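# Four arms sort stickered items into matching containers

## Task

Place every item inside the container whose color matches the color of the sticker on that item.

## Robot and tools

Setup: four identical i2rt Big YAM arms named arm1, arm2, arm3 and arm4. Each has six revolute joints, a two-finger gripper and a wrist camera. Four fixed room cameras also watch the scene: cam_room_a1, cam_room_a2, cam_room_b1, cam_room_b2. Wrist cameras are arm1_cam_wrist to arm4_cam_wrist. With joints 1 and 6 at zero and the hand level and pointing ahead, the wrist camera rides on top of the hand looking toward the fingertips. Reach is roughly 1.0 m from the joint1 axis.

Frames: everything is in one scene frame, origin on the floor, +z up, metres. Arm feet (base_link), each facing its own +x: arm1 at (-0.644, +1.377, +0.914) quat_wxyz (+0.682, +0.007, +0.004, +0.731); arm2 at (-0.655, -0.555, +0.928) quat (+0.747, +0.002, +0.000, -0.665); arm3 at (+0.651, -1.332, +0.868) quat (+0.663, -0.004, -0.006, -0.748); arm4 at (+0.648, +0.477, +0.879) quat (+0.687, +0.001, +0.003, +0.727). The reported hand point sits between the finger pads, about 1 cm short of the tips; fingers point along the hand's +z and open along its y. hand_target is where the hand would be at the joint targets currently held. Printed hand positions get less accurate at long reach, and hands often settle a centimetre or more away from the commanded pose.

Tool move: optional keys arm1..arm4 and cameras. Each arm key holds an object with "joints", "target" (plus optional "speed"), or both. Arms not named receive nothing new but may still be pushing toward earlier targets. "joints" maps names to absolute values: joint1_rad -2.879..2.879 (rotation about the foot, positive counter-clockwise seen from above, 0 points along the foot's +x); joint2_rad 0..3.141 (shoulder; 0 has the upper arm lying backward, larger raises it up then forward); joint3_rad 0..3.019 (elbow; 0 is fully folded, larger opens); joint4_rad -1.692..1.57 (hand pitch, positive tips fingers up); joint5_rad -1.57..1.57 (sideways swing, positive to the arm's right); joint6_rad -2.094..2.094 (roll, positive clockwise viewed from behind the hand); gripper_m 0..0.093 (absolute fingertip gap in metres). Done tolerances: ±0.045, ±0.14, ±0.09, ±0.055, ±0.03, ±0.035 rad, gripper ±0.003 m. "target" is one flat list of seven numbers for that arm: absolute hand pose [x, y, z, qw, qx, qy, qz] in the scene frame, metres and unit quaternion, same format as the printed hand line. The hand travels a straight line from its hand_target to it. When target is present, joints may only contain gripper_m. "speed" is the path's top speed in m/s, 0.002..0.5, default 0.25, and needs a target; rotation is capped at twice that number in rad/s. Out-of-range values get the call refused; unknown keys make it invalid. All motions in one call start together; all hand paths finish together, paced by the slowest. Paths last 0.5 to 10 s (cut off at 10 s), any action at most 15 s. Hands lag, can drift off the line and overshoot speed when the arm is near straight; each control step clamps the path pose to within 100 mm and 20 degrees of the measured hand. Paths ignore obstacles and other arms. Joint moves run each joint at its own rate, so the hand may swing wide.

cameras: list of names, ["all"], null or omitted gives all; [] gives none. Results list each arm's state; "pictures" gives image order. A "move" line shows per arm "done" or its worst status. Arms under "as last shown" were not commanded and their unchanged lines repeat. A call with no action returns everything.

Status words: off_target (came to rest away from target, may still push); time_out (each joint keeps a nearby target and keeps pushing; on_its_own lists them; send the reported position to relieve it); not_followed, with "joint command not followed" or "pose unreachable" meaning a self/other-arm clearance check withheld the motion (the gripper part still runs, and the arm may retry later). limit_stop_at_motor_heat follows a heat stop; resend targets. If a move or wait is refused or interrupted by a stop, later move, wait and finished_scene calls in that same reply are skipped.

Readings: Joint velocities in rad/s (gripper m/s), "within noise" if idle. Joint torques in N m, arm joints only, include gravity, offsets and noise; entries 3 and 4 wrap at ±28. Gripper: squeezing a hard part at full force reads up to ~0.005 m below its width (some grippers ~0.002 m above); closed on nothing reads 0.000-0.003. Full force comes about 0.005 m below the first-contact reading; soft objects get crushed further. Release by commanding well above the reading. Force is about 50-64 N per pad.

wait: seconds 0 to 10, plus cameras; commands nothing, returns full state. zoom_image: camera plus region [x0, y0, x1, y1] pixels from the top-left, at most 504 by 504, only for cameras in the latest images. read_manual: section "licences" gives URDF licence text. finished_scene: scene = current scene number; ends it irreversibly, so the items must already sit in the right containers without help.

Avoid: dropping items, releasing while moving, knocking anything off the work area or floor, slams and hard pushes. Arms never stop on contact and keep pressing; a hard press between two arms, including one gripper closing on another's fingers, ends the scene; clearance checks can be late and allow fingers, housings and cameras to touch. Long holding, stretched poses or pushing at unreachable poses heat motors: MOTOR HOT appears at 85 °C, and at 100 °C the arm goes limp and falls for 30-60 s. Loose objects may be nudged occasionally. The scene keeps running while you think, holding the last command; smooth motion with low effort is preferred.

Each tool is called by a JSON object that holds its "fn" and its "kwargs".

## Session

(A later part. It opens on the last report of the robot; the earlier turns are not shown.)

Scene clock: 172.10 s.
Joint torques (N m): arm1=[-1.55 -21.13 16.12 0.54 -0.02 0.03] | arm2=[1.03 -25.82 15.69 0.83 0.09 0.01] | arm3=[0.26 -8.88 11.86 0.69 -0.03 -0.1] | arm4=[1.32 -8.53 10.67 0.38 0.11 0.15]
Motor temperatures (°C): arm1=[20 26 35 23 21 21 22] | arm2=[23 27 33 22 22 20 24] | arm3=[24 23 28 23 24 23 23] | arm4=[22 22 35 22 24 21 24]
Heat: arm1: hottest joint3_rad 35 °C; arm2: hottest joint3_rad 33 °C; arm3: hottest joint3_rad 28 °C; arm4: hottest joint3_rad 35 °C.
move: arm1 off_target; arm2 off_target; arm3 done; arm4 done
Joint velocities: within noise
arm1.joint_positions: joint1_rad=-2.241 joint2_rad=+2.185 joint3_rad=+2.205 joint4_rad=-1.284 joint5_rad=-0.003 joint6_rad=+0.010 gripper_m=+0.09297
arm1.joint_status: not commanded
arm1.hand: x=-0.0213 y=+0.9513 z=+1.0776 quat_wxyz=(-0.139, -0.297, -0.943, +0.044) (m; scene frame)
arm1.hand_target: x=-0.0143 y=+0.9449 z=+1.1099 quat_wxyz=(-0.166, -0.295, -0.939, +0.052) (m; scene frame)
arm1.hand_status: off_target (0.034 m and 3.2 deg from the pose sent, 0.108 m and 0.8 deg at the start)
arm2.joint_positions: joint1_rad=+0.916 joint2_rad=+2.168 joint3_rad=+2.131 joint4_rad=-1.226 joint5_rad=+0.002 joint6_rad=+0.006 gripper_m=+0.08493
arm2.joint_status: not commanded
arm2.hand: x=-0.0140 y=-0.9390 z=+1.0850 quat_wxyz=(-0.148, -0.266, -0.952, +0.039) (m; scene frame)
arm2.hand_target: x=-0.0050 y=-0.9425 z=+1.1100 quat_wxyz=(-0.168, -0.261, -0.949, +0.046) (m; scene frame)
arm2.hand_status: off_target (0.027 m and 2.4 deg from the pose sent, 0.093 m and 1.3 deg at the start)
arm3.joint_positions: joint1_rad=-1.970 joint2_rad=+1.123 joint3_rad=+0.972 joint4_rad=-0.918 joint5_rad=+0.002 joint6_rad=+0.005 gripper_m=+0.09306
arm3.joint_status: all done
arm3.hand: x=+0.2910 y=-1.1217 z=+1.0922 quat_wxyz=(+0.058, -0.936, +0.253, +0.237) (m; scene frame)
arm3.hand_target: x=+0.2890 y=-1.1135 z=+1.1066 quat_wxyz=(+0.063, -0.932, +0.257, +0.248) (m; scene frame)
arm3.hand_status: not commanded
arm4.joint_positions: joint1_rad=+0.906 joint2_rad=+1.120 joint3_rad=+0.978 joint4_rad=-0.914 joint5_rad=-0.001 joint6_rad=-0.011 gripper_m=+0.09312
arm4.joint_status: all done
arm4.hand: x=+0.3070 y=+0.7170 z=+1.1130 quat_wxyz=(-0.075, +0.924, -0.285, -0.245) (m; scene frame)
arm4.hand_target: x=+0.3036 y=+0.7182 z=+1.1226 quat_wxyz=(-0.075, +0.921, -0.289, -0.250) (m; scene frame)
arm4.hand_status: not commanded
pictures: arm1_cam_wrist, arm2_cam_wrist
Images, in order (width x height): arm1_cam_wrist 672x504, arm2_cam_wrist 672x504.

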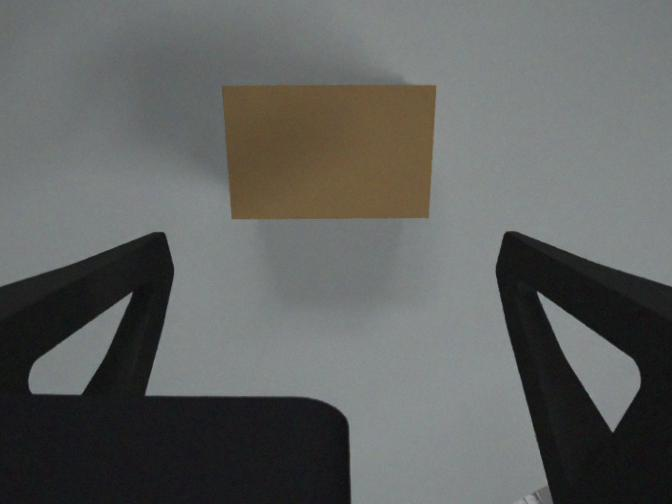

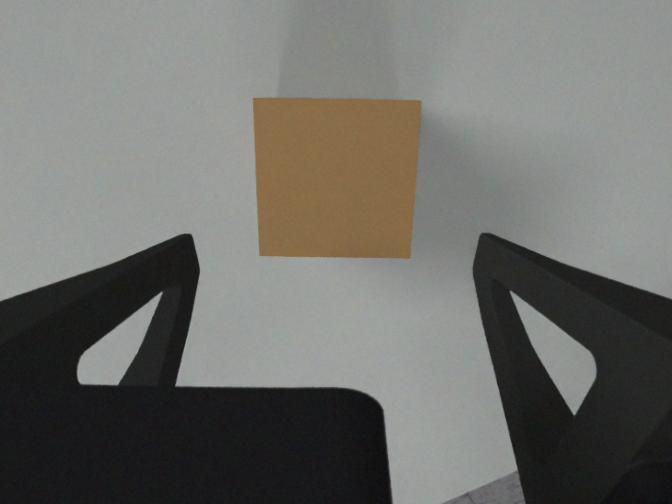

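{"fn": "move", "kwargs": {"arm1": {"target":[-0.30,1.14,1.14,0.1656,0.2953,0.9395,-0.0521],"speed":0.3}, "arm2": {"target":[-0.30,-0.766,1.14,0.1674,0.2611,0.9495,-0.046],"speed":0.3}, "arm3": {"target":[0.14,-1.03,1.13,0.0687,-0.9313,0.2562,0.2496],"speed":0.2}, "arm4": {"target":[0.14,0.86,1.13,0.0781,-0.9210,0.2913,0.2468],"speed":0.2}, "cameras": []}}

{"fn": "move", "kwargs": {"arm3": {"target":[-0.015,-0.972,1.10,0.0687,-0.9313,0.2562,0.2496],"speed":0.2}, "arm4": {"target":[-0.016,0.972,1.11,0.0781,-0.9210,0.2913,0.2468],"speed":0.2}, "cameras": ["arm3_cam_wrist","arm4_cam_wrist"]}}

Scene clock: 184.40 s.
Joint torques (N m): arm1=[-2.37 -5.25 11.18 0.76 -0.02 -0.05] | arm2=[1.32 -9.05 10.21 1.07 0.15 0.05] | arm3=[1.32 -15.62 14.12 0.57 0.12 -0.04] | arm4=[0.21 -17.38 12.85 0.35 -0.06 -0.08]
Motor temperatures (°C): arm1=[20 26 35 23 21 21 22] | arm2=[23 28 33 22 22 20 24] | arm3=[24 23 30 23 24 23 23] | arm4=[22 22 36 22 24 21 24]
Heat: arm1: hottest joint3_rad 35 °C; arm2: hottest joint3_rad 33 °C; arm3: hottest joint3_rad 30 °C; arm4: hottest joint3_rad 36 °C.
move: arm1 done; arm2 off_target; arm3 off_target; arm4 off_target
Joint velocities: within noise
arm1.joint_positions: joint1_rad=-2.241 joint2_rad=+1.192 joint3_rad=+1.075 joint4_rad=-1.079 joint5_rad=-0.005 joint6_rad=+0.010 gripper_m=+0.09297
arm1.joint_status: not commanded
arm1.hand: x=-0.2984 y=+1.1424 z=+1.1421 quat_wxyz=(-0.171, -0.295, -0.939, +0.053) (m; scene frame)
arm1.hand_target: x=-0.3000 y=+1.1401 z=+1.1400 quat_wxyz=(-0.166, -0.295, -0.940, +0.052) (m; scene frame)
arm1.hand_status: done (0.004 m and 0.6 deg from the pose sent, 0.342 m and 3.2 deg at the start)
arm2.joint_positions: joint1_rad=+0.916 joint2_rad=+1.202 joint3_rad=+1.051 joint4_rad=-1.038 joint5_rad=+0.002 joint6_rad=+0.006 gripper_m=+0.08493
arm2.joint_status: not commanded
arm2.hand: x=-0.2969 y=-0.7707 z=+1.1508 quat_wxyz=(-0.183, -0.264, -0.946, +0.049) (m; scene frame)
arm2.hand_target: x=-0.3001 y=-0.7661 z=+1.1402 quat_wxyz=(-0.168, -0.261, -0.950, +0.046) (m; scene frame)
arm2.hand_status: off_target (0.012 m and 1.9 deg from the pose sent, 0.339 m and 2.4 deg at the start)
arm3.joint_positions: joint1_rad=-1.970 joint2_rad=+1.547 joint3_rad=+1.421 joint4_rad=-0.949 joint5_rad=+0.015 joint6_rad=+0.005 gripper_m=+0.09306
arm3.joint_status: not commanded
arm3.hand: x=+0.1518 y=-1.0391 z=+1.1092 quat_wxyz=(+0.063, -0.936, +0.255, +0.233) (m; scene frame)
arm3.hand_target: x=+0.1409 y=-1.0306 z=+1.1300 quat_wxyz=(+0.069, -0.931, +0.256, +0.250) (m; scene frame)
arm3.hand_status: off_target (0.026 m and 2.1 deg from the pose sent, 0.181 m and 2.0 deg at the start)
arm4.joint_positions: joint1_rad=+0.876 joint2_rad=+1.668 joint3_rad=+1.536 joint4_rad=-0.942 joint5_rad=-0.008 joint6_rad=-0.018 gripper_m=+0.09312
arm4.joint_status: not commanded
arm4.hand: x=+0.1489 y=+0.8483 z=+1.1146 quat_wxyz=(-0.073, +0.923, -0.296, -0.236) (m; scene frame)
arm4.hand_target: x=+0.1407 y=+0.8594 z=+1.1298 quat_wxyz=(-0.078, +0.921, -0.291, -0.247) (m; scene frame)
arm4.hand_status: off_target (0.021 m and 1.5 deg from the pose sent, 0.220 m and 0.9 deg at the start)
pictures: none
No camera images: "cameras" was empty.

Scene clock: 186.37 s.
Joint torques (N m): arm1=[-1.96 -5.25 11.4 0.59 -0.04 -0.07] | arm2=[1.32 -9.23 10.19 1.07 0.15 0.05] | arm3=[2.43 -23.06 14.42 0.61 0.13 0.01] | arm4=[1.03 -25.29 12.85 0.36 0.04 -0.07]
Motor temperatures (°C): arm1=[20 26 35 23 21 21 22] | arm2=[23 28 33 22 22 20 24] | arm3=[24 23 30 23 24 23 23] | arm4=[22 22 36 22 24 21 24]
Heat: arm1: hottest joint3_rad 35 °C; arm2: hottest joint3_rad 33 °C; arm3: hottest joint3_rad 30 °C; arm4: hottest joint3_rad 36 °C.
move: arm3 off_target; arm4 done
Joint velocities: within noise
arm1, arm2: as last shown
arm3.joint_positions: joint1_rad=-1.945 joint2_rad=+2.007 joint3_rad=+1.982 joint4_rad=-1.051 joint5_rad=+0.034 joint6_rad=+0.034 gripper_m=+0.09306
arm3.joint_status: not commanded
arm3.hand: x=+0.0008 y=-0.9706 z=+1.0807 quat_wxyz=(+0.066, -0.935, +0.259, +0.232) (m; scene frame)
arm3.hand_target: x=-0.0139 y=-0.9727 z=+1.1001 quat_wxyz=(+0.069, -0.931, +0.256, +0.250) (m; scene frame)
arm3.hand_status: off_target (0.025 m and 2.1 deg from the pose sent, 0.180 m and 2.1 deg at the start)
arm4.joint_positions: joint1_rad=+0.876 joint2_rad=+2.301 joint3_rad=+2.499 joint4_rad=-1.257 joint5_rad=-0.008 joint6_rad=-0.018 gripper_m=+0.09312
arm4.joint_status: not commanded
arm4.hand: x=-0.0099 y=+0.9661 z=+1.1087 quat_wxyz=(-0.076, +0.921, -0.295, -0.242) (m; scene frame)
arm4.hand_target: x=-0.0156 y=+0.9715 z=+1.1097 quat_wxyz=(-0.078, +0.921, -0.291, -0.248) (m; scene frame)
arm4.hand_status: done (0.009 m and 0.7 deg from the pose sent, 0.206 m and 1.5 deg at the start)
pictures: arm3_cam_wrist, arm4_cam_wrist
Images, in order (width x height): arm3_cam_wrist 672x504, arm4_cam_wrist 672x504.

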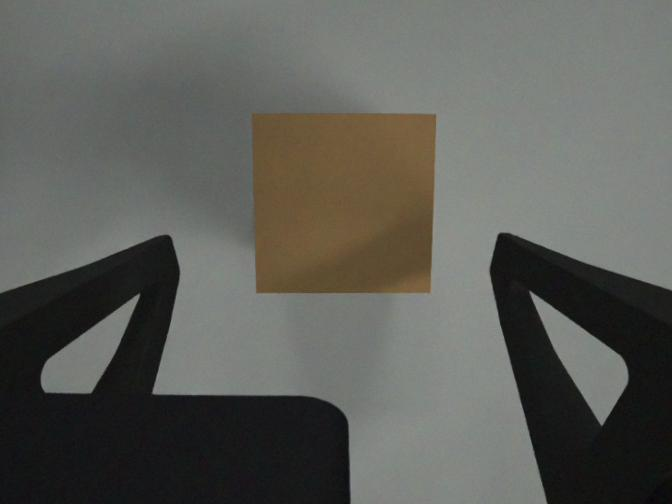

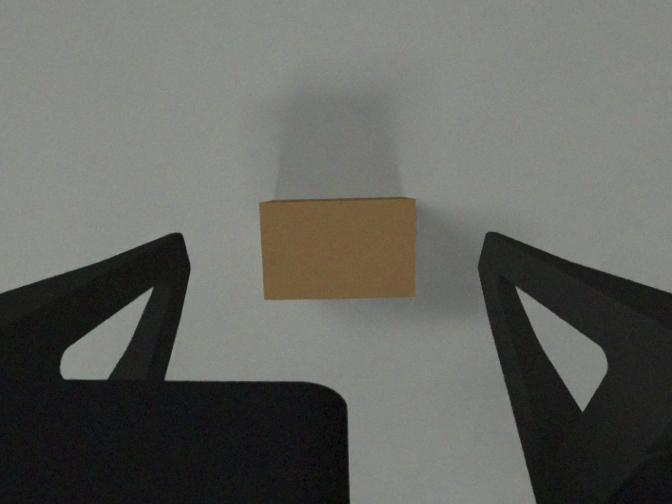

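{"fn": "move", "kwargs": {"arm3": {"target":[-0.016,-0.968,1.038,0.0687,-0.9313,0.2562,0.2496],"speed":0.08}, "arm4": {"target":[-0.003,0.964,1.045,0.0781,-0.9210,0.2913,0.2468],"speed":0.1}, "cameras": ["arm3_cam_wrist","arm4_cam_wrist"]}}

Scene clock: 195.03 s.
Joint torques (N m): arm1=[-2.49 -5.25 11.47 0.73 -0.02 -0.09] | arm2=[1.38 -9.23 10.22 1.06 0.14 0.05] | arm3=[2.08 -22.89 9.31 1.59 0.03 -0.02] | arm4=[0.73 -29.63 9.31 1.39 0.01 -0.04]
Motor temperatures (°C): arm1=[20 26 36 23 21 21 22] | arm2=[23 27 33 22 22 20 23] | arm3=[24 24 31 23 24 23 23] | arm4=[22 23 36 22 24 21 24]
Heat: arm1: hottest joint3_rad 36 °C; arm2: hottest joint3_rad 33 °C; arm3: hottest joint3_rad 31 °C; arm4: hottest joint3_rad 36 °C.
move: arm3 off_target; arm4 off_target
Joint velocities: within noise
arm1, arm2: as last shown
arm3.joint_positions: joint1_rad=-1.945 joint2_rad=+2.028 joint3_rad=+1.920 joint4_rad=-0.927 joint5_rad=+0.034 joint6_rad=+0.034 gripper_m=+0.09306
arm3.joint_status: not commanded
arm3.hand: x=-0.0108 y=-0.9648 z=+1.0496 quat_wxyz=(+0.070, -0.930, +0.258, +0.252) (m; scene frame)
arm3.hand_target: x=-0.0158 y=-0.9682 z=+1.0381 quat_wxyz=(+0.069, -0.931, +0.256, +0.250) (m; scene frame)
arm3.hand_status: off_target (0.013 m and 0.4 deg from the pose sent, 0.046 m and 2.1 deg at the start)
arm4.joint_positions: joint1_rad=+0.876 joint2_rad=+2.256 joint3_rad=+2.207 joint4_rad=-1.041 joint5_rad=-0.008 joint6_rad=-0.018 gripper_m=+0.09312
arm4.joint_status: not commanded
arm4.hand: x=-0.0019 y=+0.9595 z=+1.0249 quat_wxyz=(-0.071, +0.925, -0.296, -0.229) (m; scene frame)
arm4.hand_target: x=-0.0029 y=+0.9637 z=+1.0451 quat_wxyz=(-0.078, +0.921, -0.291, -0.247) (m; scene frame)
arm4.hand_status: off_target (0.021 m and 2.3 deg from the pose sent, 0.064 m and 0.7 deg at the start)
pictures: arm3_cam_wrist, arm4_cam_wrist
Images, in order (width x height): arm3_cam_wrist 672x504, arm4_cam_wrist 672x504.

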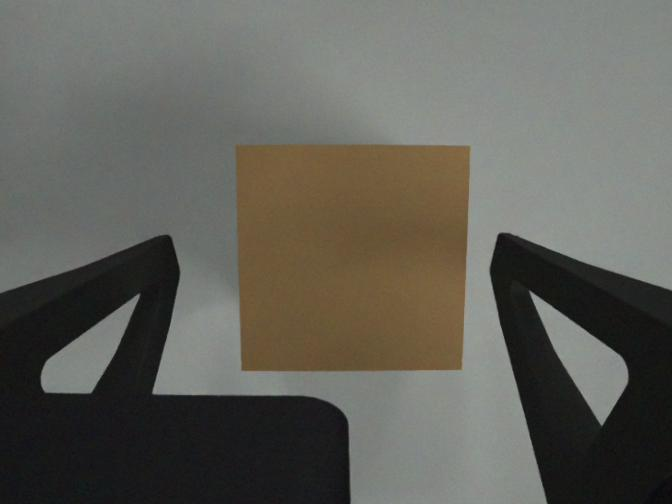

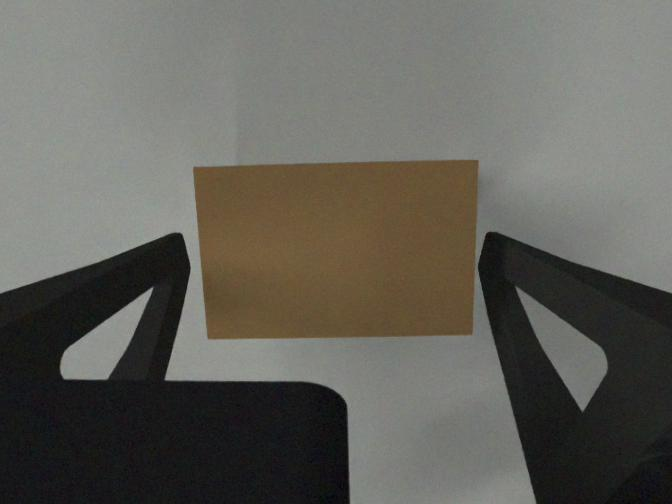

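{"fn": "move", "kwargs": {"arm3": {"target":[-0.012,-0.965,1.018,0.0687,-0.9313,0.2562,0.2496],"speed":0.06}, "arm4": {"target":[-0.003,0.964,1.012,0.0781,-0.9210,0.2913,0.2468],"speed":0.06}, "cameras": ["arm3_cam_wrist","arm4_cam_wrist"]}}

Scene clock: 202.70 s.
Joint torques (N m): arm1=[-2.43 -5.01 11.32 0.75 -0.08 -0.06] | arm2=[1.26 -9.17 10.21 1.11 0.15 0.06] | arm3=[1.32 -22.65 9.01 1.68 -0.07 -0.08] | arm4=[0.32 -27.69 8.36 1.4 -0.01 -0.04]
Motor temperatures (°C): arm1=[20 26 36 23 21 21 22] | arm2=[23 27 33 22 22 20 23] | arm3=[24 25 31 23 24 23 23] | arm4=[22 24 36 22 24 21 24]
Heat: arm1: hottest joint3_rad 36 °C; arm2: hottest joint3_rad 33 °C; arm3: hottest joint3_rad 31 °C; arm4: hottest joint3_rad 36 °C.
move: arm3 off_target; arm4 done
Joint velocities: within noise
arm1, arm2: as last shown
arm3.joint_positions: joint1_rad=-1.945 joint2_rad=+2.028 joint3_rad=+1.875 joint4_rad=-0.877 joint5_rad=+0.033 joint6_rad=+0.034 gripper_m=+0.09306
arm3.joint_status: not commanded
arm3.hand: x=-0.0098 y=-0.9658 z=+1.0329 quat_wxyz=(+0.070, -0.930, +0.258, +0.254) (m; scene frame)
arm3.hand_target: x=-0.0118 y=-0.9652 z=+1.0182 quat_wxyz=(+0.069, -0.931, +0.256, +0.250) (m; scene frame)
arm3.hand_status: off_target (0.015 m and 0.6 deg from the pose sent, 0.032 m and 0.4 deg at the start)
arm4.joint_positions: joint1_rad=+0.876 joint2_rad=+2.246 joint3_rad=+2.147 joint4_rad=-0.961 joint5_rad=-0.007 joint6_rad=-0.019 gripper_m=+0.09310
arm4.joint_status: not commanded
arm4.hand: x=-0.0038 y=+0.9611 z=+1.0119 quat_wxyz=(-0.076, +0.921, -0.295, -0.242) (m; scene frame)
arm4.hand_target: x=-0.0031 y=+0.9639 z=+1.0121 quat_wxyz=(-0.078, +0.921, -0.291, -0.247) (m; scene frame)
arm4.hand_status: done (0.003 m and 0.7 deg from the pose sent, 0.014 m and 2.4 deg at the start)
pictures: arm3_cam_wrist, arm4_cam_wrist
Images, in order (width x height): arm3_cam_wrist 672x504, arm4_cam_wrist 672x504.

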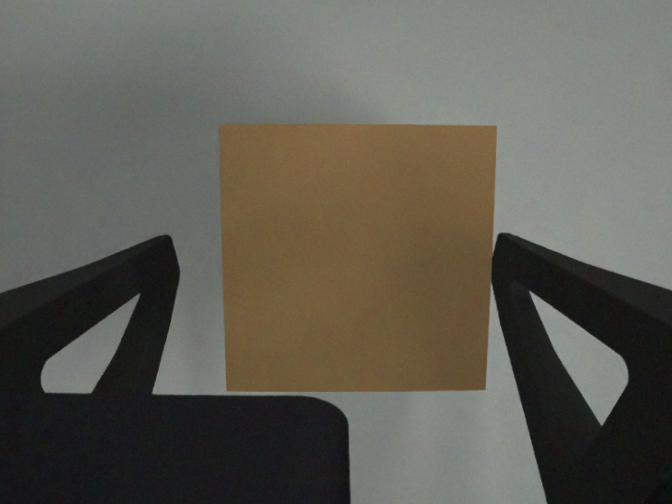

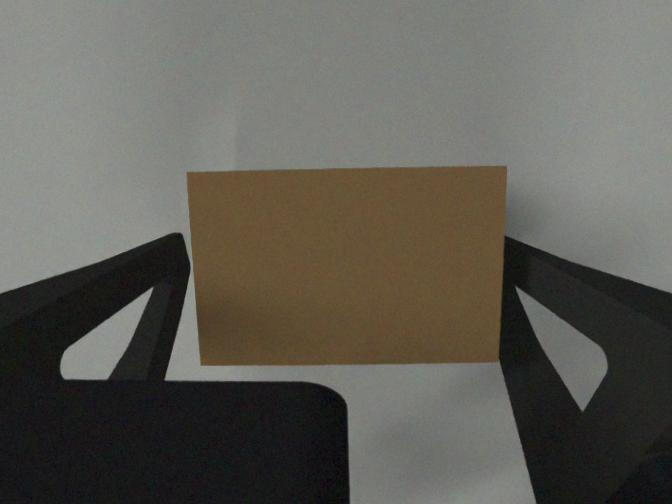

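{"fn": "move", "kwargs": {"arm3": {"joints":{"gripper_m":0.04}}, "arm4": {"joints":{"gripper_m":0.056}}, "cameras": []}}

{"fn": "move", "kwargs": {"arm3": {"target":[-0.006,-0.968,1.11,0.0687,-0.9313,0.2562,0.2496],"speed":0.1}, "arm4": {"target":[-0.003,0.964,1.10,0.0781,-0.9210,0.2913,0.2468],"speed":0.1}, "cameras": ["arm3_cam_wrist","arm4_cam_wrist"]}}

{"fn": "move", "kwargs": {"arm3": {"target":[0.292,-1.125,1.14,0.0687,-0.9313,0.2562,0.2496],"speed":0.25}, "arm4": {"target":[0.305,0.717,1.13,0.0781,-0.9210,0.2913,0.2468],"speed":0.25}, "cameras": []}}

{"fn": "move", "kwargs": {"arm3": {"joints":{"joint2_rad":0.9,"joint3_rad":0.8,"joint4_rad":-0.95,"joint5_rad":0,"joint6_rad":0}}, "arm4": {"joints":{"joint2_rad":0.9,"joint3_rad":0.8,"joint4_rad":-0.95,"joint5_rad":0,"joint6_rad":0}}, "cameras": ["arm3_cam_wrist","arm4_cam_wrist"]}}

Scene clock: 211.27 s.
Joint torques (N m): arm1=[-2.55 -5.07 11.21 0.7 -0.01 -0.02] | arm2=[1.26 -9.29 10.21 1.1 0.14 0.05] | arm3=[1.61 -22.65 9.05 1.66 -0.03 -0.1] | arm4=[0.85 -27.99 8.54 1.32 -0.05 -0.03]
Motor temperatures (°C): arm1=[20 25 36 23 21 21 22] | arm2=[23 26 33 22 22 20 23] | arm3=[24 26 31 23 24 23 23] | arm4=[22 24 35 22 24 21 24]
Heat: arm1: hottest joint3_rad 36 °C; arm2: hottest joint3_rad 33 °C; arm3: hottest joint3_rad 31 °C; arm4: hottest joint3_rad 35 °C.
move: arm3 off_target; arm4 off_target
Joint velocities: within noise
arm1, arm2: as last shown
arm3.joint_positions: joint1_rad=-1.945 joint2_rad=+2.028 joint3_rad=+1.875 joint4_rad=-0.877 joint5_rad=+0.033 joint6_rad=+0.034 gripper_m=+0.05281
arm3.joint_status: gripper_m off_target (ended at +0.05285, target +0.04000)
arm3.hand: x=-0.0099 y=-0.9659 z=+1.0329 quat_wxyz=(+0.070, -0.930, +0.258, +0.254) (m; scene frame)
arm3.hand_target: x=-0.0117 y=-0.9652 z=+1.0181 quat_wxyz=(+0.069, -0.931, +0.256, +0.250) (m; scene frame)
arm3.hand_status: not commanded
arm4.joint_positions: joint1_rad=+0.873 joint2_rad=+2.246 joint3_rad=+2.146 joint4_rad=-0.958 joint5_rad=-0.007 joint6_rad=-0.019 gripper_m=+0.06961
arm4.joint_status: gripper_m off_target (ended at +0.06963, target +0.05600)
arm4.hand: x=-0.0028 y=+0.9634 z=+1.0118 quat_wxyz=(-0.077, +0.921, -0.296, -0.243) (m; scene frame)
arm4.hand_target: x=-0.0030 y=+0.9639 z=+1.0119 quat_wxyz=(-0.078, +0.921, -0.291, -0.247) (m; scene frame)
arm4.hand_status: not commanded
pictures: none
No camera images: "cameras" was empty.

Scene clock: 212.90 s.
Joint torques (N m): arm1=[-2.73 -5.01 11.36 0.68 -0.02 -0.05] | arm2=[1.2 -9.29 10.19 1.07 0.15 0.05] | arm3=[1.73 -25.7 14.43 0.61 0.01 -0.08] | arm4=[0.79 -27.81 12.88 0.44 0.01 -0.04]
Motor temperatures (°C): arm1=[20 25 36 23 21 21 22] | arm2=[23 26 33 22 22 20 23] | arm3=[24 26 31 23 24 23 23] | arm4=[22 25 35 22 24 21 25]
Heat: arm1: hottest joint3_rad 36 °C; arm2: hottest joint3_rad 33 °C; arm3: hottest joint3_rad 31 °C; arm4: hottest joint3_rad 35 °C.
move: arm3 off_target; arm4 off_target
Joint velocities: within noise
arm1, arm2: as last shown
arm3.joint_positions: joint1_rad=-1.945 joint2_rad=+2.015 joint3_rad=+1.975 joint4_rad=-1.067 joint5_rad=+0.032 joint6_rad=+0.034 gripper_m=+0.05289
arm3.joint_status: not commanded
arm3.hand: x=+0.0046 y=-0.9733 z=+1.0701 quat_wxyz=(+0.061, -0.939, +0.259, +0.218) (m; scene frame)
arm3.hand_target: x=-0.0042 y=-0.9691 z=+1.1100 quat_wxyz=(+0.069, -0.931, +0.256, +0.250) (m; scene frame)
arm3.hand_status: off_target (0.042 m and 3.9 deg from the pose sent, 0.077 m and 0.6 deg at the start)
arm4.joint_positions: joint1_rad=+0.873 joint2_rad=+2.243 joint3_rad=+2.309 joint4_rad=-1.161 joint5_rad=-0.007 joint6_rad=-0.020 gripper_m=+0.06961
arm4.joint_status: not commanded
arm4.hand: x=+0.0037 y=+0.9590 z=+1.0717 quat_wxyz=(-0.071, +0.925, -0.297, -0.226) (m; scene frame)
arm4.hand_target: x=-0.0020 y=+0.9631 z=+1.0999 quat_wxyz=(-0.078, +0.921, -0.291, -0.247) (m; scene frame)
arm4.hand_status: off_target (0.030 m and 2.7 deg from the pose sent, 0.088 m and 0.7 deg at the start)
pictures: arm3_cam_wrist, arm4_cam_wrist
Images, in order (width x height): arm3_cam_wrist 672x504, arm4_cam_wrist 672x504.

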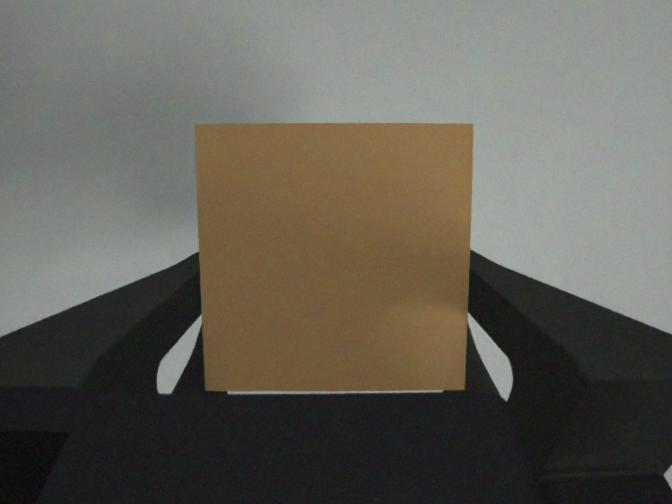

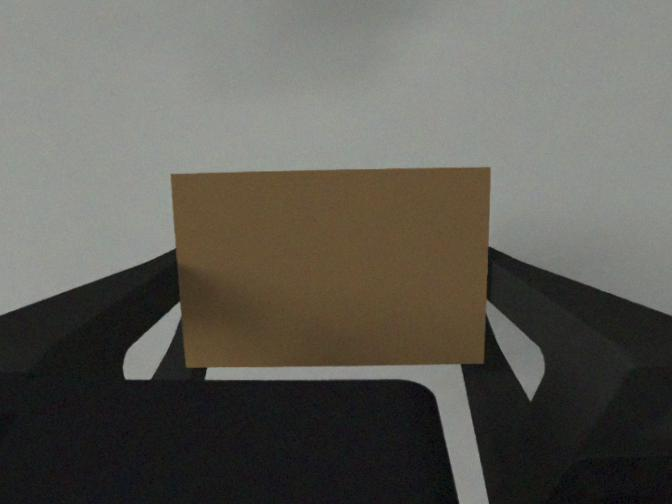

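Scene clock: 215.07 s.
Joint torques (N m): arm1=[-2.26 -6.18 11.47 0.76 -0.08 -0.04] | arm2=[1.26 -9.17 10.21 1.09 0.14 0.04] | arm3=[0.97 -7.94 9.52 0.87 -0.05 -0.12] | arm4=[1.44 -7.94 9.5 0.61 0.2 0.15]
Motor temperatures (°C): arm1=[20 25 36 23 21 21 22] | arm2=[23 26 33 22 22 20 23] | arm3=[24 26 31 23 24 23 23] | arm4=[22 25 35 22 24 21 25]
Heat: arm1: hottest joint3_rad 36 °C; arm2: hottest joint3_rad 33 °C; arm3: hottest joint3_rad 31 °C; arm4: hottest joint3_rad 35 °C.
move: arm3 done; arm4 done
Joint velocities: within noise
arm1, arm2: as last shown
arm3.joint_positions: joint1_rad=-1.945 joint2_rad=+1.084 joint3_rad=+1.063 joint4_rad=-1.011 joint5_rad=+0.030 joint6_rad=+0.032 gripper_m=+0.05289
arm3.joint_status: not commanded
arm3.hand: x=+0.2900 y=-1.1268 z=+1.1423 quat_wxyz=(+0.069, -0.930, +0.256, +0.253) (m; scene frame)
arm3.hand_target: x=+0.2920 y=-1.1251 z=+1.1399 quat_wxyz=(+0.069, -0.931, +0.256, +0.249) (m; scene frame)
arm3.hand_status: done (0.004 m and 0.5 deg from the pose sent, 0.332 m and 3.9 deg at the start)
arm4.joint_positions: joint1_rad=+0.906 joint2_rad=+1.110 joint3_rad=+1.013 joint4_rad=-0.942 joint5_rad=+0.007 joint6_rad=-0.007 gripper_m=+0.06961
arm4.joint_status: not commanded
arm4.hand: x=+0.3063 y=+0.7192 z=+1.1306 quat_wxyz=(-0.080, +0.921, -0.288, -0.251) (m; scene frame)
arm4.hand_target: x=+0.3051 y=+0.7171 z=+1.1301 quat_wxyz=(-0.078, +0.921, -0.291, -0.247) (m; scene frame)
arm4.hand_status: done (0.003 m and 0.7 deg from the pose sent, 0.391 m and 2.6 deg at the start)
pictures: none
No camera images: "cameras" was empty.

Scene clock: 216.03 s.
Joint torques (N m): arm1=[-2.73 -5.13 11.54 0.59 -0.04 -0.04] | arm2=[1.38 -9.17 10.25 1.09 0.15 0.05] | arm3=[0.79 -4.54 9.73 1.58 -0.08 -0.12] | arm4=[1.32 -4.54 9.58 0.64 -0.03 0.1]
Motor temperatures (°C): arm1=[20 25 36 23 21 21 22] | arm2=[23 26 33 22 22 20 23] | arm3=[24 26 31 23 24 23 23] | arm4=[22 25 35 22 24 21 25]
Heat: arm1: hottest joint3_rad 36 °C; arm2: hottest joint3_rad 33 °C; arm3: hottest joint3_rad 31 °C; arm4: hottest joint3_rad 35 °C.
move: arm3 done; arm4 done
Joint velocities: within noise
arm1, arm2: as last shown
arm3.joint_positions: joint1_rad=-1.945 joint2_rad=+0.896 joint3_rad=+0.799 joint4_rad=-0.964 joint5_rad=+0.002 joint6_rad=+0.008 gripper_m=+0.05289
arm3.joint_status: all done
arm3.hand: x=+0.3533 y=-1.1671 z=+1.0820 quat_wxyz=(+0.056, -0.938, +0.243, +0.242) (m; scene frame)
arm3.hand_target: x=+0.3510 y=-1.1636 z=+1.0830 quat_wxyz=(+0.058, -0.936, +0.242, +0.247) (m; scene frame)
arm3.hand_status: not commanded
arm4.joint_positions: joint1_rad=+0.906 joint2_rad=+0.897 joint3_rad=+0.793 joint4_rad=-0.945 joint5_rad=+0.004 joint6_rad=-0.007 gripper_m=+0.06961
arm4.joint_status: all done
arm4.hand: x=+0.3697 y=+0.6740 z=+1.0959 quat_wxyz=(-0.078, +0.922, -0.288, -0.247) (m; scene frame)
arm4.hand_target: x=+0.3672 y=+0.6720 z=+1.0976 quat_wxyz=(-0.074, +0.923, -0.287, -0.247) (m; scene frame)
arm4.hand_status: not commanded
pictures: arm3_cam_wrist, arm4_cam_wrist
Images, in order (width x height): arm3_cam_wrist 672x504, arm4_cam_wrist 672x504.

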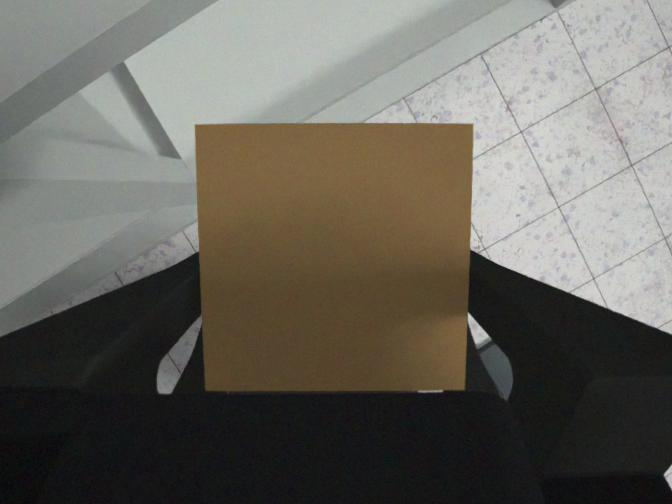

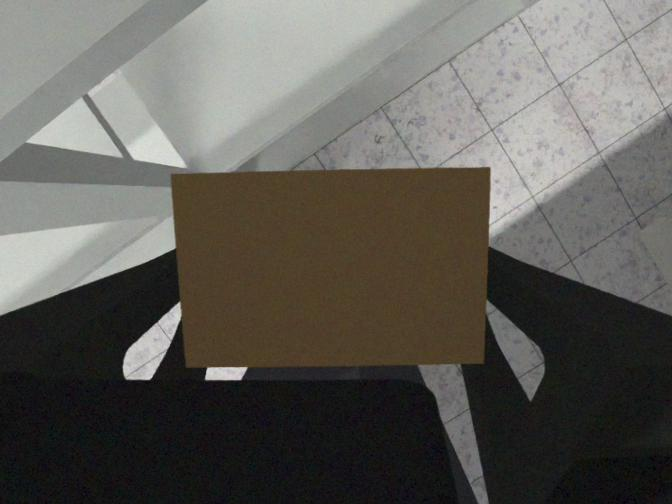

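{"fn": "move", "kwargs": {"arm3": {"joints":{"joint1_rad":1.08}}, "arm4": {"joints":{"joint1_rad":-1.175}}, "cameras": ["arm3_cam_wrist","arm4_cam_wrist"]}}

Scene clock: 228.03 s.
Joint torques (N m): arm1=[-2.26 -5.36 11.49 0.72 -0.03 -0.03] | arm2=[1.26 -9.23 10.18 1.07 0.15 0.04] | arm3=[1.9 -4.78 9.74 1.31 0.13 -0.11] | arm4=[0.56 -4.66 9.5 0.58 0.06 0.07]
Motor temperatures (°C): arm1=[20 25 36 23 21 21 22] | arm2=[23 26 33 22 22 20 23] | arm3=[24 25 31 23 24 23 24] | arm4=[22 24 35 22 24 21 25]
Heat: arm1: hottest joint3_rad 36 °C; arm2: hottest joint3_rad 33 °C; arm3: hottest joint3_rad 31 °C; arm4: hottest joint3_rad 35 °C.
move: arm3 done; arm4 done
Joint velocities: within noise
arm1.joint_positions: joint1_rad=-2.241 joint2_rad=+1.192 joint3_rad=+1.075 joint4_rad=-1.079 joint5_rad=-0.005 joint6_rad=+0.010 gripper_m=+0.09297
arm1.joint_status: not commanded
arm1.hand: x=-0.2984 y=+1.1424 z=+1.1421 quat_wxyz=(-0.171, -0.295, -0.939, +0.053) (m; scene frame)
arm1.hand_target: x=-0.3000 y=+1.1401 z=+1.1400 quat_wxyz=(-0.166, -0.295, -0.940, +0.052) (m; scene frame)
arm1.hand_status: not commanded
arm2.joint_positions: joint1_rad=+0.916 joint2_rad=+1.202 joint3_rad=+1.051 joint4_rad=-1.038 joint5_rad=+0.002 joint6_rad=+0.006 gripper_m=+0.08493
arm2.joint_status: not commanded
arm2.hand: x=-0.2969 y=-0.7707 z=+1.1508 quat_wxyz=(-0.183, -0.264, -0.946, +0.049) (m; scene frame)
arm2.hand_target: x=-0.3001 y=-0.7661 z=+1.1402 quat_wxyz=(-0.168, -0.261, -0.950, +0.046) (m; scene frame)
arm2.hand_status: not commanded
arm3.joint_positions: joint1_rad=+1.071 joint2_rad=+0.900 joint3_rad=+0.799 joint4_rad=-0.956 joint5_rad=-0.003 joint6_rad=+0.006 gripper_m=+0.05291
arm3.joint_status: all done
arm3.hand: x=+0.9278 y=-1.5267 z=+1.0871 quat_wxyz=(-0.245, -0.296, -0.920, +0.082) (m; scene frame)
arm3.hand_target: x=+0.9305 y=-1.5255 z=+1.0886 quat_wxyz=(-0.248, -0.289, -0.921, +0.084) (m; scene frame)
arm3.hand_status: not commanded
arm4.joint_positions: joint1_rad=-1.175 joint2_rad=+0.897 joint3_rad=+0.793 joint4_rad=-0.945 joint5_rad=+0.001 joint6_rad=-0.007 gripper_m=+0.06968
arm4.joint_status: all done
arm4.hand: x=+0.9559 y=+0.6267 z=+1.0933 quat_wxyz=(-0.249, +0.220, -0.942, -0.055) (m; scene frame)
arm4.hand_target: x=+0.9567 y=+0.6271 z=+1.0950 quat_wxyz=(-0.248, +0.217, -0.942, -0.057) (m; scene frame)
arm4.hand_status: not commanded
pictures: arm3_cam_wrist, arm4_cam_wrist
Images, in order (width x height): arm3_cam_wrist 672x504, arm4_cam_wrist 672x504.

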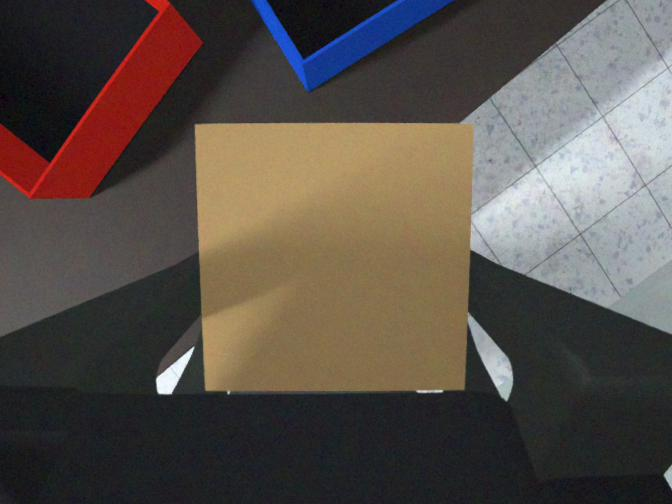

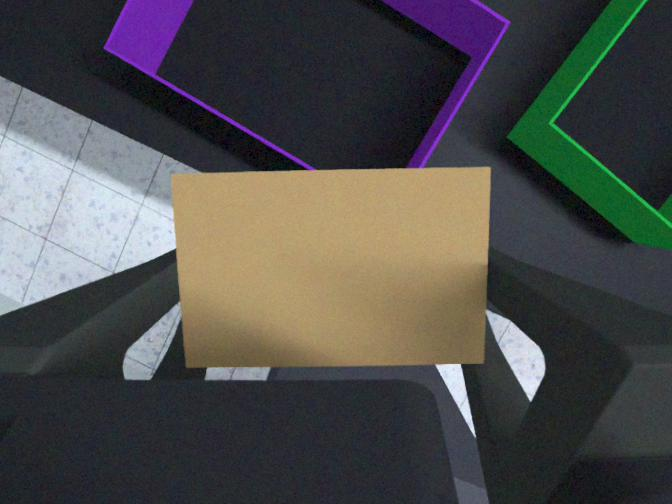

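{"fn": "move", "kwargs": {"arm3": {"target":[1.135,-1.733,0.985,0.2434,0.3280,0.9085,-0.0879],"speed":0.2}, "arm4": {"target":[1.098,0.724,0.985,0.2507,-0.2402,0.9355,0.0644],"speed":0.2}, "cameras": ["arm3_cam_wrist","arm4_cam_wrist"]}}

Scene clock: 250.40 s.
Joint torques (N m): arm1=[-2.14 -5.6 11.41 0.64 -0.04 -0.07] | arm2=[1.26 -9.35 10.21 1.09 0.15 0.05] | arm3=[0.26 -17.9 12.92 1.33 0.02 0.02] | arm4=[1.26 -12.34 11.29 1.33 0 0.08]
Motor temperatures (°C): arm1=[20 24 36 23 21 21 22] | arm2=[23 25 33 22 22 20 23] | arm3=[24 24 30 23 24 23 24] | arm4=[22 24 36 22 24 21 26]
Heat: arm1: hottest joint3_rad 36 °C; arm2: hottest joint3_rad 33 °C; arm3: hottest joint3_rad 30 °C; arm4: hottest joint3_rad 36 °C.
move: arm3 off_target; arm4 off_target
Joint velocities: within noise
arm1, arm2: as last shown
arm3.joint_positions: joint1_rad=+1.009 joint2_rad=+1.764 joint3_rad=+1.273 joint4_rad=-0.627 joint5_rad=-0.010 joint6_rad=-0.005 gripper_m=+0.05291
arm3.joint_status: not commanded
arm3.hand: x=+1.1217 y=-1.7114 z=+0.9614 quat_wxyz=(-0.216, -0.321, -0.919, +0.077) (m; scene frame)
arm3.hand_target: x=+1.1335 y=-1.7320 z=+0.9856 quat_wxyz=(-0.243, -0.328, -0.909, +0.088) (m; scene frame)
arm3.hand_status: off_target (0.035 m and 3.7 deg from the pose sent, 0.310 m and 3.9 deg at the start)
arm4.joint_positions: joint1_rad=-1.133 joint2_rad=+1.474 joint3_rad=+0.907 joint4_rad=-0.533 joint5_rad=+0.001 joint6_rad=-0.006 gripper_m=+0.06968
arm4.joint_status: not commanded
arm4.hand: x=+1.0770 y=+0.7079 z=+0.9661 quat_wxyz=(-0.224, +0.241, -0.943, -0.055) (m; scene frame)
arm4.hand_target: x=+1.0966 y=+0.7233 z=+0.9858 quat_wxyz=(-0.251, +0.240, -0.936, -0.065) (m; scene frame)
arm4.hand_status: off_target (0.033 m and 3.4 deg from the pose sent, 0.203 m and 2.6 deg at the start)
pictures: arm3_cam_wrist, arm4_cam_wrist
Images, in order (width x height): arm3_cam_wrist 672x504, arm4_cam_wrist 672x504.

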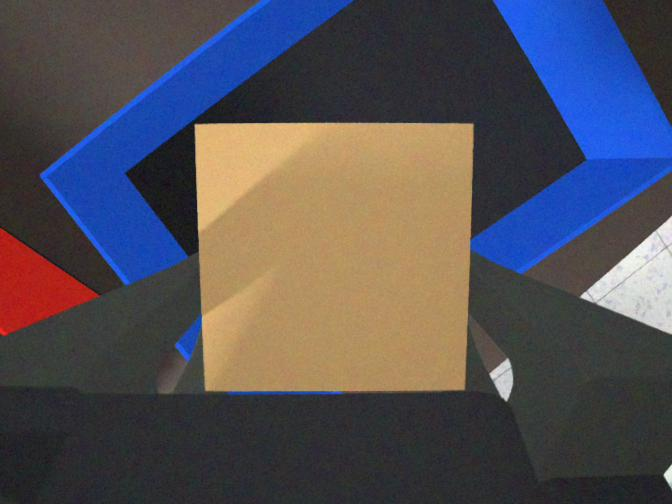

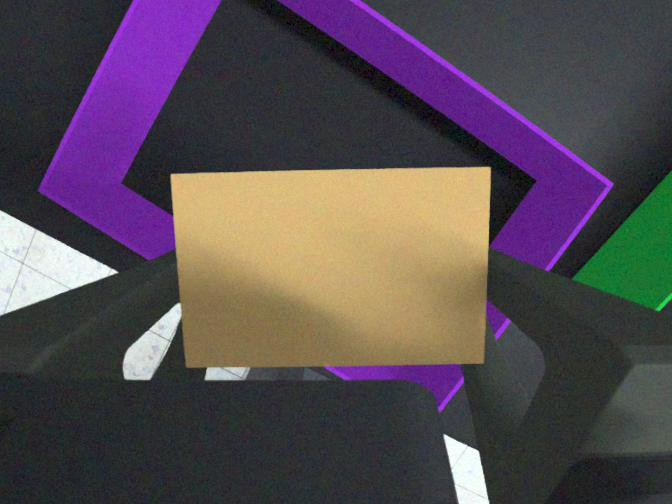

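{"fn": "move", "kwargs": {"arm3": {"target":[1.139,-1.732,0.885,0.2434,0.3280,0.9085,-0.0879],"speed":0.15}, "arm4": {"target":[1.096,0.721,0.88,0.2507,-0.2402,0.9355,0.0644],"speed":0.15}, "cameras": ["arm3_cam_wrist","arm4_cam_wrist"]}}

{"fn": "move", "kwargs": {"arm3": {"target":[1.139,-1.732,0.805,0.2434,0.3280,0.9085,-0.0879],"speed":0.1}, "arm4": {"target":[1.096,0.721,0.795,0.2507,-0.2402,0.9355,0.0644],"speed":0.1}, "cameras": ["arm3_cam_wrist","arm4_cam_wrist"]}}

Scene clock: 266.13 s.
Joint torques (N m): arm1=[-2.55 -5.42 11.3 0.9 -0.01 -0.03] | arm2=[1.38 -9.23 10.18 1.1 0.14 0.05] | arm3=[0.67 -19.72 7.72 1.69 0.13 0.03] | arm4=[0.79 -14.33 6.65 1.47 -0.07 0.06]
Motor temperatures (°C): arm1=[20 24 36 23 21 21 22] | arm2=[23 25 33 22 22 20 23] | arm3=[24 24 32 23 24 23 24] | arm4=[22 23 35 22 24 21 26]
Heat: arm1: hottest joint3_rad 36 °C; arm2: hottest joint3_rad 33 °C; arm3: hottest joint3_rad 32 °C; arm4: hottest joint3_rad 35 °C.
move: arm3 done; arm4 done
Joint velocities: within noise
arm1, arm2: as last shown
arm3.joint_positions: joint1_rad=+1.009 joint2_rad=+1.912 joint3_rad=+1.235 joint4_rad=-0.397 joint5_rad=-0.009 joint6_rad=+0.001 gripper_m=+0.05291
arm3.joint_status: not commanded
arm3.hand: x=+1.1385 y=-1.7263 z=+0.8827 quat_wxyz=(-0.236, -0.322, -0.913, +0.084) (m; scene frame)
arm3.hand_target: x=+1.1389 y=-1.7320 z=+0.8850 quat_wxyz=(-0.243, -0.328, -0.909, +0.088) (m; scene frame)
arm3.hand_status: done (0.006 m and 1.3 deg from the pose sent, 0.081 m and 3.7 deg at the start)
arm4.joint_positions: joint1_rad=-1.133 joint2_rad=+1.670 joint3_rad=+0.837 joint4_rad=-0.223 joint5_rad=+0.001 joint6_rad=-0.006 gripper_m=+0.06968
arm4.joint_status: not commanded
arm4.hand: x=+1.0923 y=+0.7162 z=+0.8797 quat_wxyz=(-0.244, +0.239, -0.938, -0.060) (m; scene frame)
arm4.hand_target: x=+1.0959 y=+0.7210 z=+0.8800 quat_wxyz=(-0.251, +0.240, -0.936, -0.064) (m; scene frame)
arm4.hand_status: done (0.006 m and 1.0 deg from the pose sent, 0.089 m and 3.4 deg at the start)
pictures: arm3_cam_wrist, arm4_cam_wrist
Images, in order (width x height): arm3_cam_wrist 672x504, arm4_cam_wrist 672x504.

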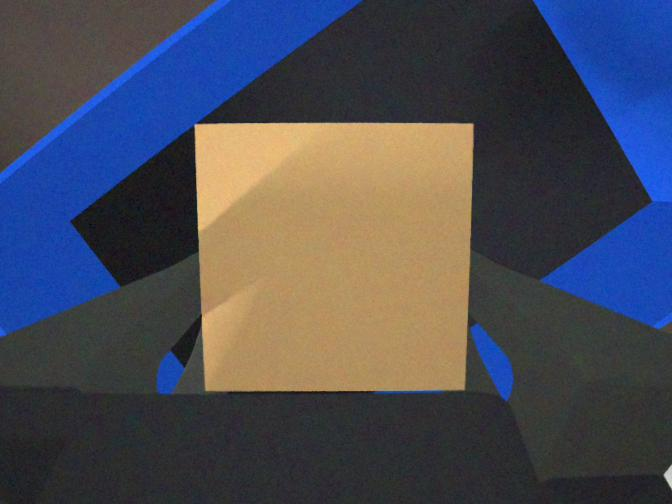

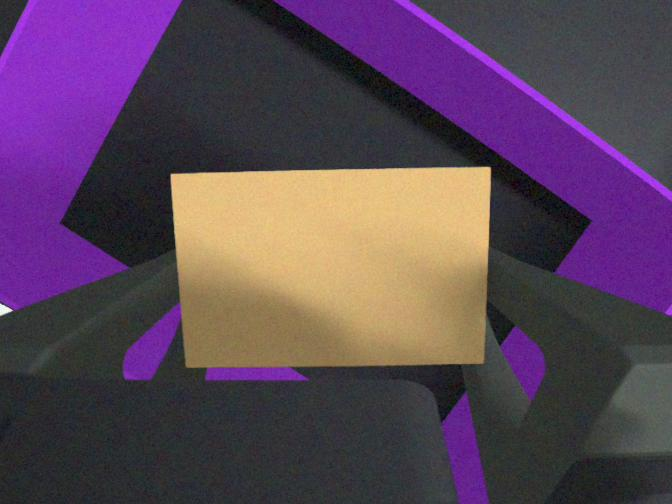

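Scene clock: 267.63 s.
Joint torques (N m): arm1=[-2.84 -5.36 11.47 0.64 -0.04 -0.07] | arm2=[1.32 -9.23 10.21 1.06 0.15 0.05] | arm3=[0.73 -19.66 6.43 1.76 0.13 0.02] | arm4=[1.2 -15.33 4.74 1.44 -0.05 0.06]
Motor temperatures (°C): arm1=[20 24 36 23 21 21 22] | arm2=[23 25 33 22 22 20 23] | arm3=[24 24 32 23 24 23 24] | arm4=[22 23 35 22 24 21 26]
Heat: arm1: hottest joint3_rad 36 °C; arm2: hottest joint3_rad 33 °C; arm3: hottest joint3_rad 32 °C; arm4: hottest joint3_rad 35 °C.
move: arm3 done; arm4 done
Joint velocities: within noise
arm1, arm2: as last shown
arm3.joint_positions: joint1_rad=+1.009 joint2_rad=+2.049 joint3_rad=+1.207 joint4_rad=-0.220 joint5_rad=-0.008 joint6_rad=+0.003 gripper_m=+0.05291
arm3.joint_status: not commanded
arm3.hand: x=+1.1409 y=-1.7293 z=+0.8093 quat_wxyz=(-0.241, -0.323, -0.911, +0.086) (m; scene frame)
arm3.hand_target: x=+1.1390 y=-1.7319 z=+0.8050 quat_wxyz=(-0.243, -0.328, -0.909, +0.088) (m; scene frame)
arm3.hand_status: done (0.005 m and 0.8 deg from the pose sent, 0.078 m and 1.3 deg at the start)
arm4.joint_positions: joint1_rad=-1.133 joint2_rad=+1.879 joint3_rad=+0.814 joint4_rad=+0.020 joint5_rad=+0.001 joint6_rad=-0.006 gripper_m=+0.06968
arm4.joint_status: not commanded
arm4.hand: x=+1.0964 y=+0.7183 z=+0.7997 quat_wxyz=(-0.249, +0.239, -0.936, -0.061) (m; scene frame)
arm4.hand_target: x=+1.0959 y=+0.7209 z=+0.7950 quat_wxyz=(-0.251, +0.240, -0.936, -0.064) (m; scene frame)
arm4.hand_status: done (0.005 m and 0.4 deg from the pose sent, 0.085 m and 1.0 deg at the start)
pictures: arm3_cam_wrist, arm4_cam_wrist
Images, in order (width x height): arm3_cam_wrist 672x504, arm4_cam_wrist 672x504.

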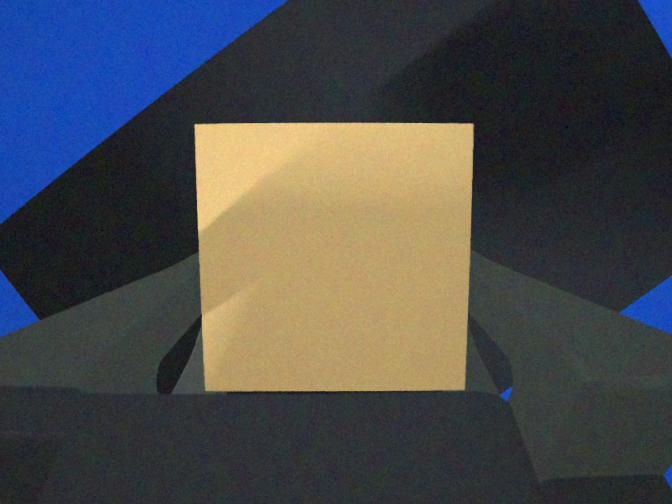

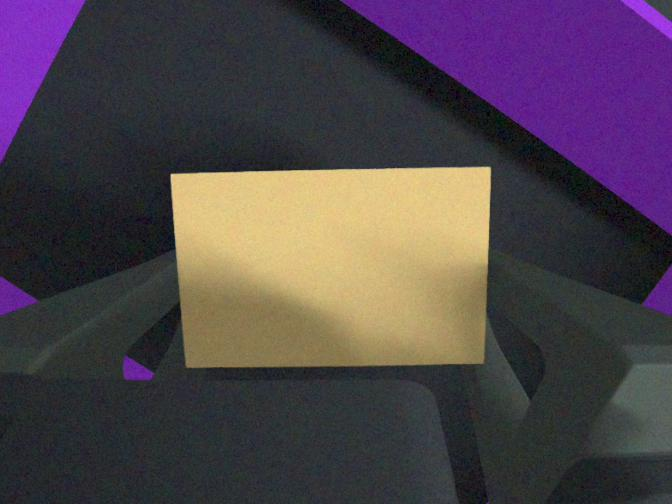

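{"fn": "move", "kwargs": {"arm3": {"target":[1.137,-1.732,0.765,0.2434,0.3280,0.9085,-0.0879],"speed":0.08}, "arm4": {"target":[1.095,0.721,0.76,0.2507,-0.2402,0.9355,0.0644],"speed":0.08}, "cameras": []}}

{"fn": "move", "kwargs": {"arm3": {"target":[1.137,-1.732,0.742,0.2434,0.3280,0.9085,-0.0879],"speed":0.05}, "arm4": {"target":[1.095,0.721,0.738,0.2507,-0.2402,0.9355,0.0644],"speed":0.05}, "cameras": []}}

{"fn": "move", "kwargs": {"arm3": {"target":[1.137,-1.732,0.730,0.2434,0.3280,0.9085,-0.0879],"speed":0.05}, "arm4": {"target":[1.095,0.721,0.724,0.2507,-0.2402,0.9355,0.0644],"speed":0.05}, "cameras": ["arm3_cam_wrist","arm4_cam_wrist"]}}

Scene clock: 275.17 s.
Joint torques (N m): arm1=[-2.67 -5.54 11.23 0.65 -0.11 -0.02] | arm2=[1.32 -9.23 10.24 1.1 0.15 0.05] | arm3=[0.67 -20.07 6.04 1.73 0.1 0] | arm4=[0.97 -15.21 4.08 1.48 -0.01 0.08]
Motor temperatures (°C): arm1=[20 24 36 23 21 21 22] | arm2=[23 25 33 22 22 20 23] | arm3=[24 25 31 23 24 23 24] | arm4=[22 24 34 22 24 21 26]
Heat: arm1: hottest joint3_rad 36 °C; arm2: hottest joint3_rad 33 °C; arm3: hottest joint3_rad 31 °C; arm4: hottest joint3_rad 34 °C.
move: arm3 done; arm4 done
Joint velocities: within noise
arm1, arm2: as last shown
arm3.joint_positions: joint1_rad=+1.009 joint2_rad=+2.131 joint3_rad=+1.199 joint4_rad=-0.135 joint5_rad=-0.008 joint6_rad=+0.003 gripper_m=+0.05291
arm3.joint_status: not commanded
arm3.hand: x=+1.1380 y=-1.7276 z=+0.7663 quat_wxyz=(-0.239, -0.323, -0.912, +0.085) (m; scene frame)
arm3.hand_target: x=+1.1370 y=-1.7321 z=+0.7651 quat_wxyz=(-0.243, -0.328, -0.909, +0.088) (m; scene frame)
arm3.hand_status: done (0.005 m and 0.9 deg from the pose sent, 0.045 m and 0.8 deg at the start)
arm4.joint_positions: joint1_rad=-1.133 joint2_rad=+1.976 joint3_rad=+0.814 joint4_rad=+0.115 joint5_rad=+0.001 joint6_rad=-0.006 gripper_m=+0.06968
arm4.joint_status: not commanded
arm4.hand: x=+1.0950 y=+0.7175 z=+0.7645 quat_wxyz=(-0.249, +0.239, -0.937, -0.061) (m; scene frame)
arm4.hand_target: x=+1.0949 y=+0.7209 z=+0.7601 quat_wxyz=(-0.251, +0.240, -0.936, -0.064) (m; scene frame)
arm4.hand_status: done (0.006 m and 0.5 deg from the pose sent, 0.040 m and 0.4 deg at the start)
pictures: none
No camera images: "cameras" was empty.

Scene clock: 276.20 s.
Joint torques (N m): arm1=[-2.14 -5.25 11.22 0.81 -0.04 -0.05] | arm2=[1.26 -9.35 10.22 1.05 0.14 0.05] | arm3=[0.79 -18.08 6.19 1.66 0.1 0] | arm4=[1.03 -15.15 4.36 1.48 -0.02 0.06]
Motor temperatures (°C): arm1=[20 24 36 23 21 21 22] | arm2=[23 25 33 22 22 20 23] | arm3=[24 25 31 23 24 23 24] | arm4=[22 24 34 22 24 21 26]
Heat: arm1: hottest joint3_rad 36 °C; arm2: hottest joint3_rad 33 °C; arm3: hottest joint3_rad 31 °C; arm4: hottest joint3_rad 34 °C.
move: arm3 off_target; arm4 done
Joint velocities: within noise
arm1, arm2: as last shown
arm1.hand_target: x=-0.3000 y=+1.1401 z=+1.1400 quat_wxyz=(-0.166, -0.295, -0.939, +0.052) (m; scene frame)
arm3.joint_positions: joint1_rad=+1.009 joint2_rad=+2.156 joint3_rad=+1.199 joint4_rad=-0.088 joint5_rad=-0.008 joint6_rad=+0.004 gripper_m=+0.05291
arm3.joint_status: not commanded
arm3.hand: x=+1.1413 y=-1.7303 z=+0.7572 quat_wxyz=(-0.249, -0.322, -0.909, +0.089) (m; scene frame)
arm3.hand_target: x=+1.1367 y=-1.7317 z=+0.7423 quat_wxyz=(-0.243, -0.328, -0.909, +0.088) (m; scene frame)
arm3.hand_status: off_target (0.016 m and 0.9 deg from the pose sent, 0.025 m and 0.9 deg at the start)
arm4.joint_positions: joint1_rad=-1.133 joint2_rad=+2.037 joint3_rad=+0.814 joint4_rad=+0.170 joint5_rad=+0.001 joint6_rad=-0.006 gripper_m=+0.06968
arm4.joint_status: not commanded
arm4.hand: x=+1.0916 y=+0.7157 z=+0.7417 quat_wxyz=(-0.246, +0.239, -0.937, -0.061) (m; scene frame)
arm4.hand_target: x=+1.0948 y=+0.7209 z=+0.7381 quat_wxyz=(-0.251, +0.240, -0.936, -0.064) (m; scene frame)
arm4.hand_status: done (0.007 m and 0.7 deg from the pose sent, 0.027 m and 0.5 deg at the start)
pictures: none
No camera images: "cameras" was empty.

Scene clock: 277.17 s.
Joint torques (N m): arm1=[-2.67 -5.48 11.47 0.68 -0.09 -0.1] | arm2=[1.32 -9.05 10.19 1.05 0.15 0.05] | arm3=[0.67 -16.38 6.28 1.65 0.11 0] | arm4=[1.2 -13.39 4.59 1.36 0 0.06]
Motor temperatures (°C): arm1=[20 24 36 23 21 21 22] | arm2=[23 25 33 22 22 20 23] | arm3=[24 25 31 23 24 23 24] | arm4=[22 24 34 22 24 21 26]
Heat: arm1: hottest joint3_rad 36 °C; arm2: hottest joint3_rad 33 °C; arm3: hottest joint3_rad 31 °C; arm4: hottest joint3_rad 34 °C.
move: arm3 off_target; arm4 off_target
Joint velocities: within noise
arm1, arm2: as last shown
arm3.joint_positions: joint1_rad=+1.009 joint2_rad=+2.161 joint3_rad=+1.199 joint4_rad=-0.064 joint5_rad=-0.008 joint6_rad=+0.004 gripper_m=+0.05291
arm3.joint_status: not commanded
arm3.hand: x=+1.1442 y=-1.7327 z=+0.7570 quat_wxyz=(-0.258, -0.322, -0.907, +0.092) (m; scene frame)
arm3.hand_target: x=+1.1362 y=-1.7312 z=+0.7310 quat_wxyz=(-0.244, -0.328, -0.909, +0.088) (m; scene frame)
arm3.hand_status: off_target (0.028 m and 1.9 deg from the pose sent, 0.028 m and 0.9 deg at the start)
arm4.joint_positions: joint1_rad=-1.133 joint2_rad=+2.055 joint3_rad=+0.814 joint4_rad=+0.206 joint5_rad=-0.001 joint6_rad=-0.005 gripper_m=+0.06968
arm4.joint_status: not commanded
arm4.hand: x=+1.0940 y=+0.7172 z=+0.7374 quat_wxyz=(-0.254, +0.239, -0.935, -0.063) (m; scene frame)
arm4.hand_target: x=+1.0945 y=+0.7207 z=+0.7244 quat_wxyz=(-0.251, +0.240, -0.936, -0.064) (m; scene frame)
arm4.hand_status: off_target (0.014 m and 0.4 deg from the pose sent, 0.019 m and 0.7 deg at the start)
pictures: arm3_cam_wrist, arm4_cam_wrist
Images, in order (width x height): arm3_cam_wrist 672x504, arm4_cam_wrist 672x504.

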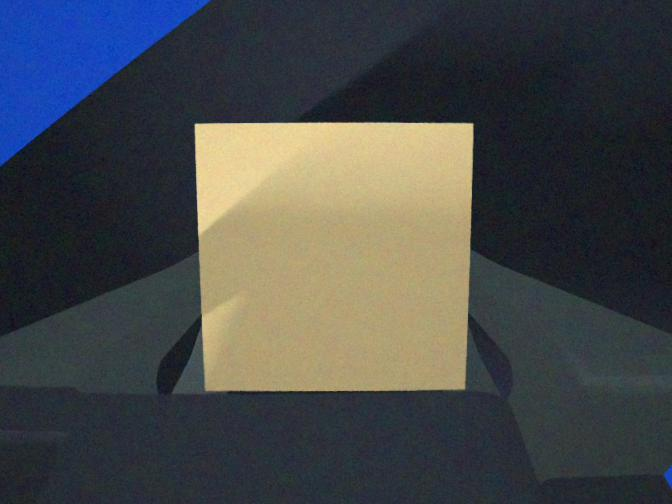

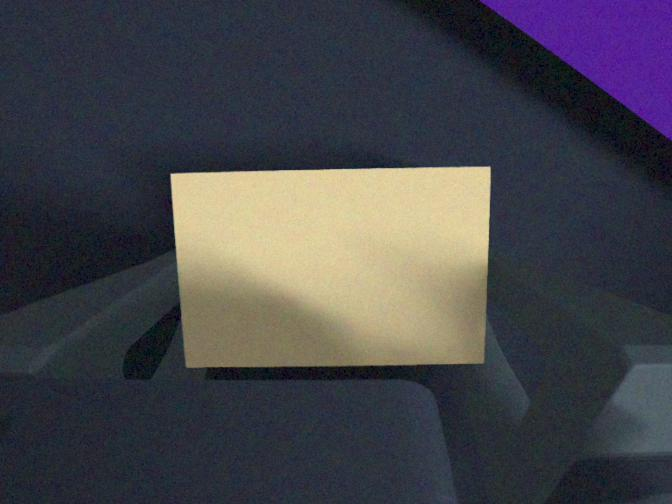

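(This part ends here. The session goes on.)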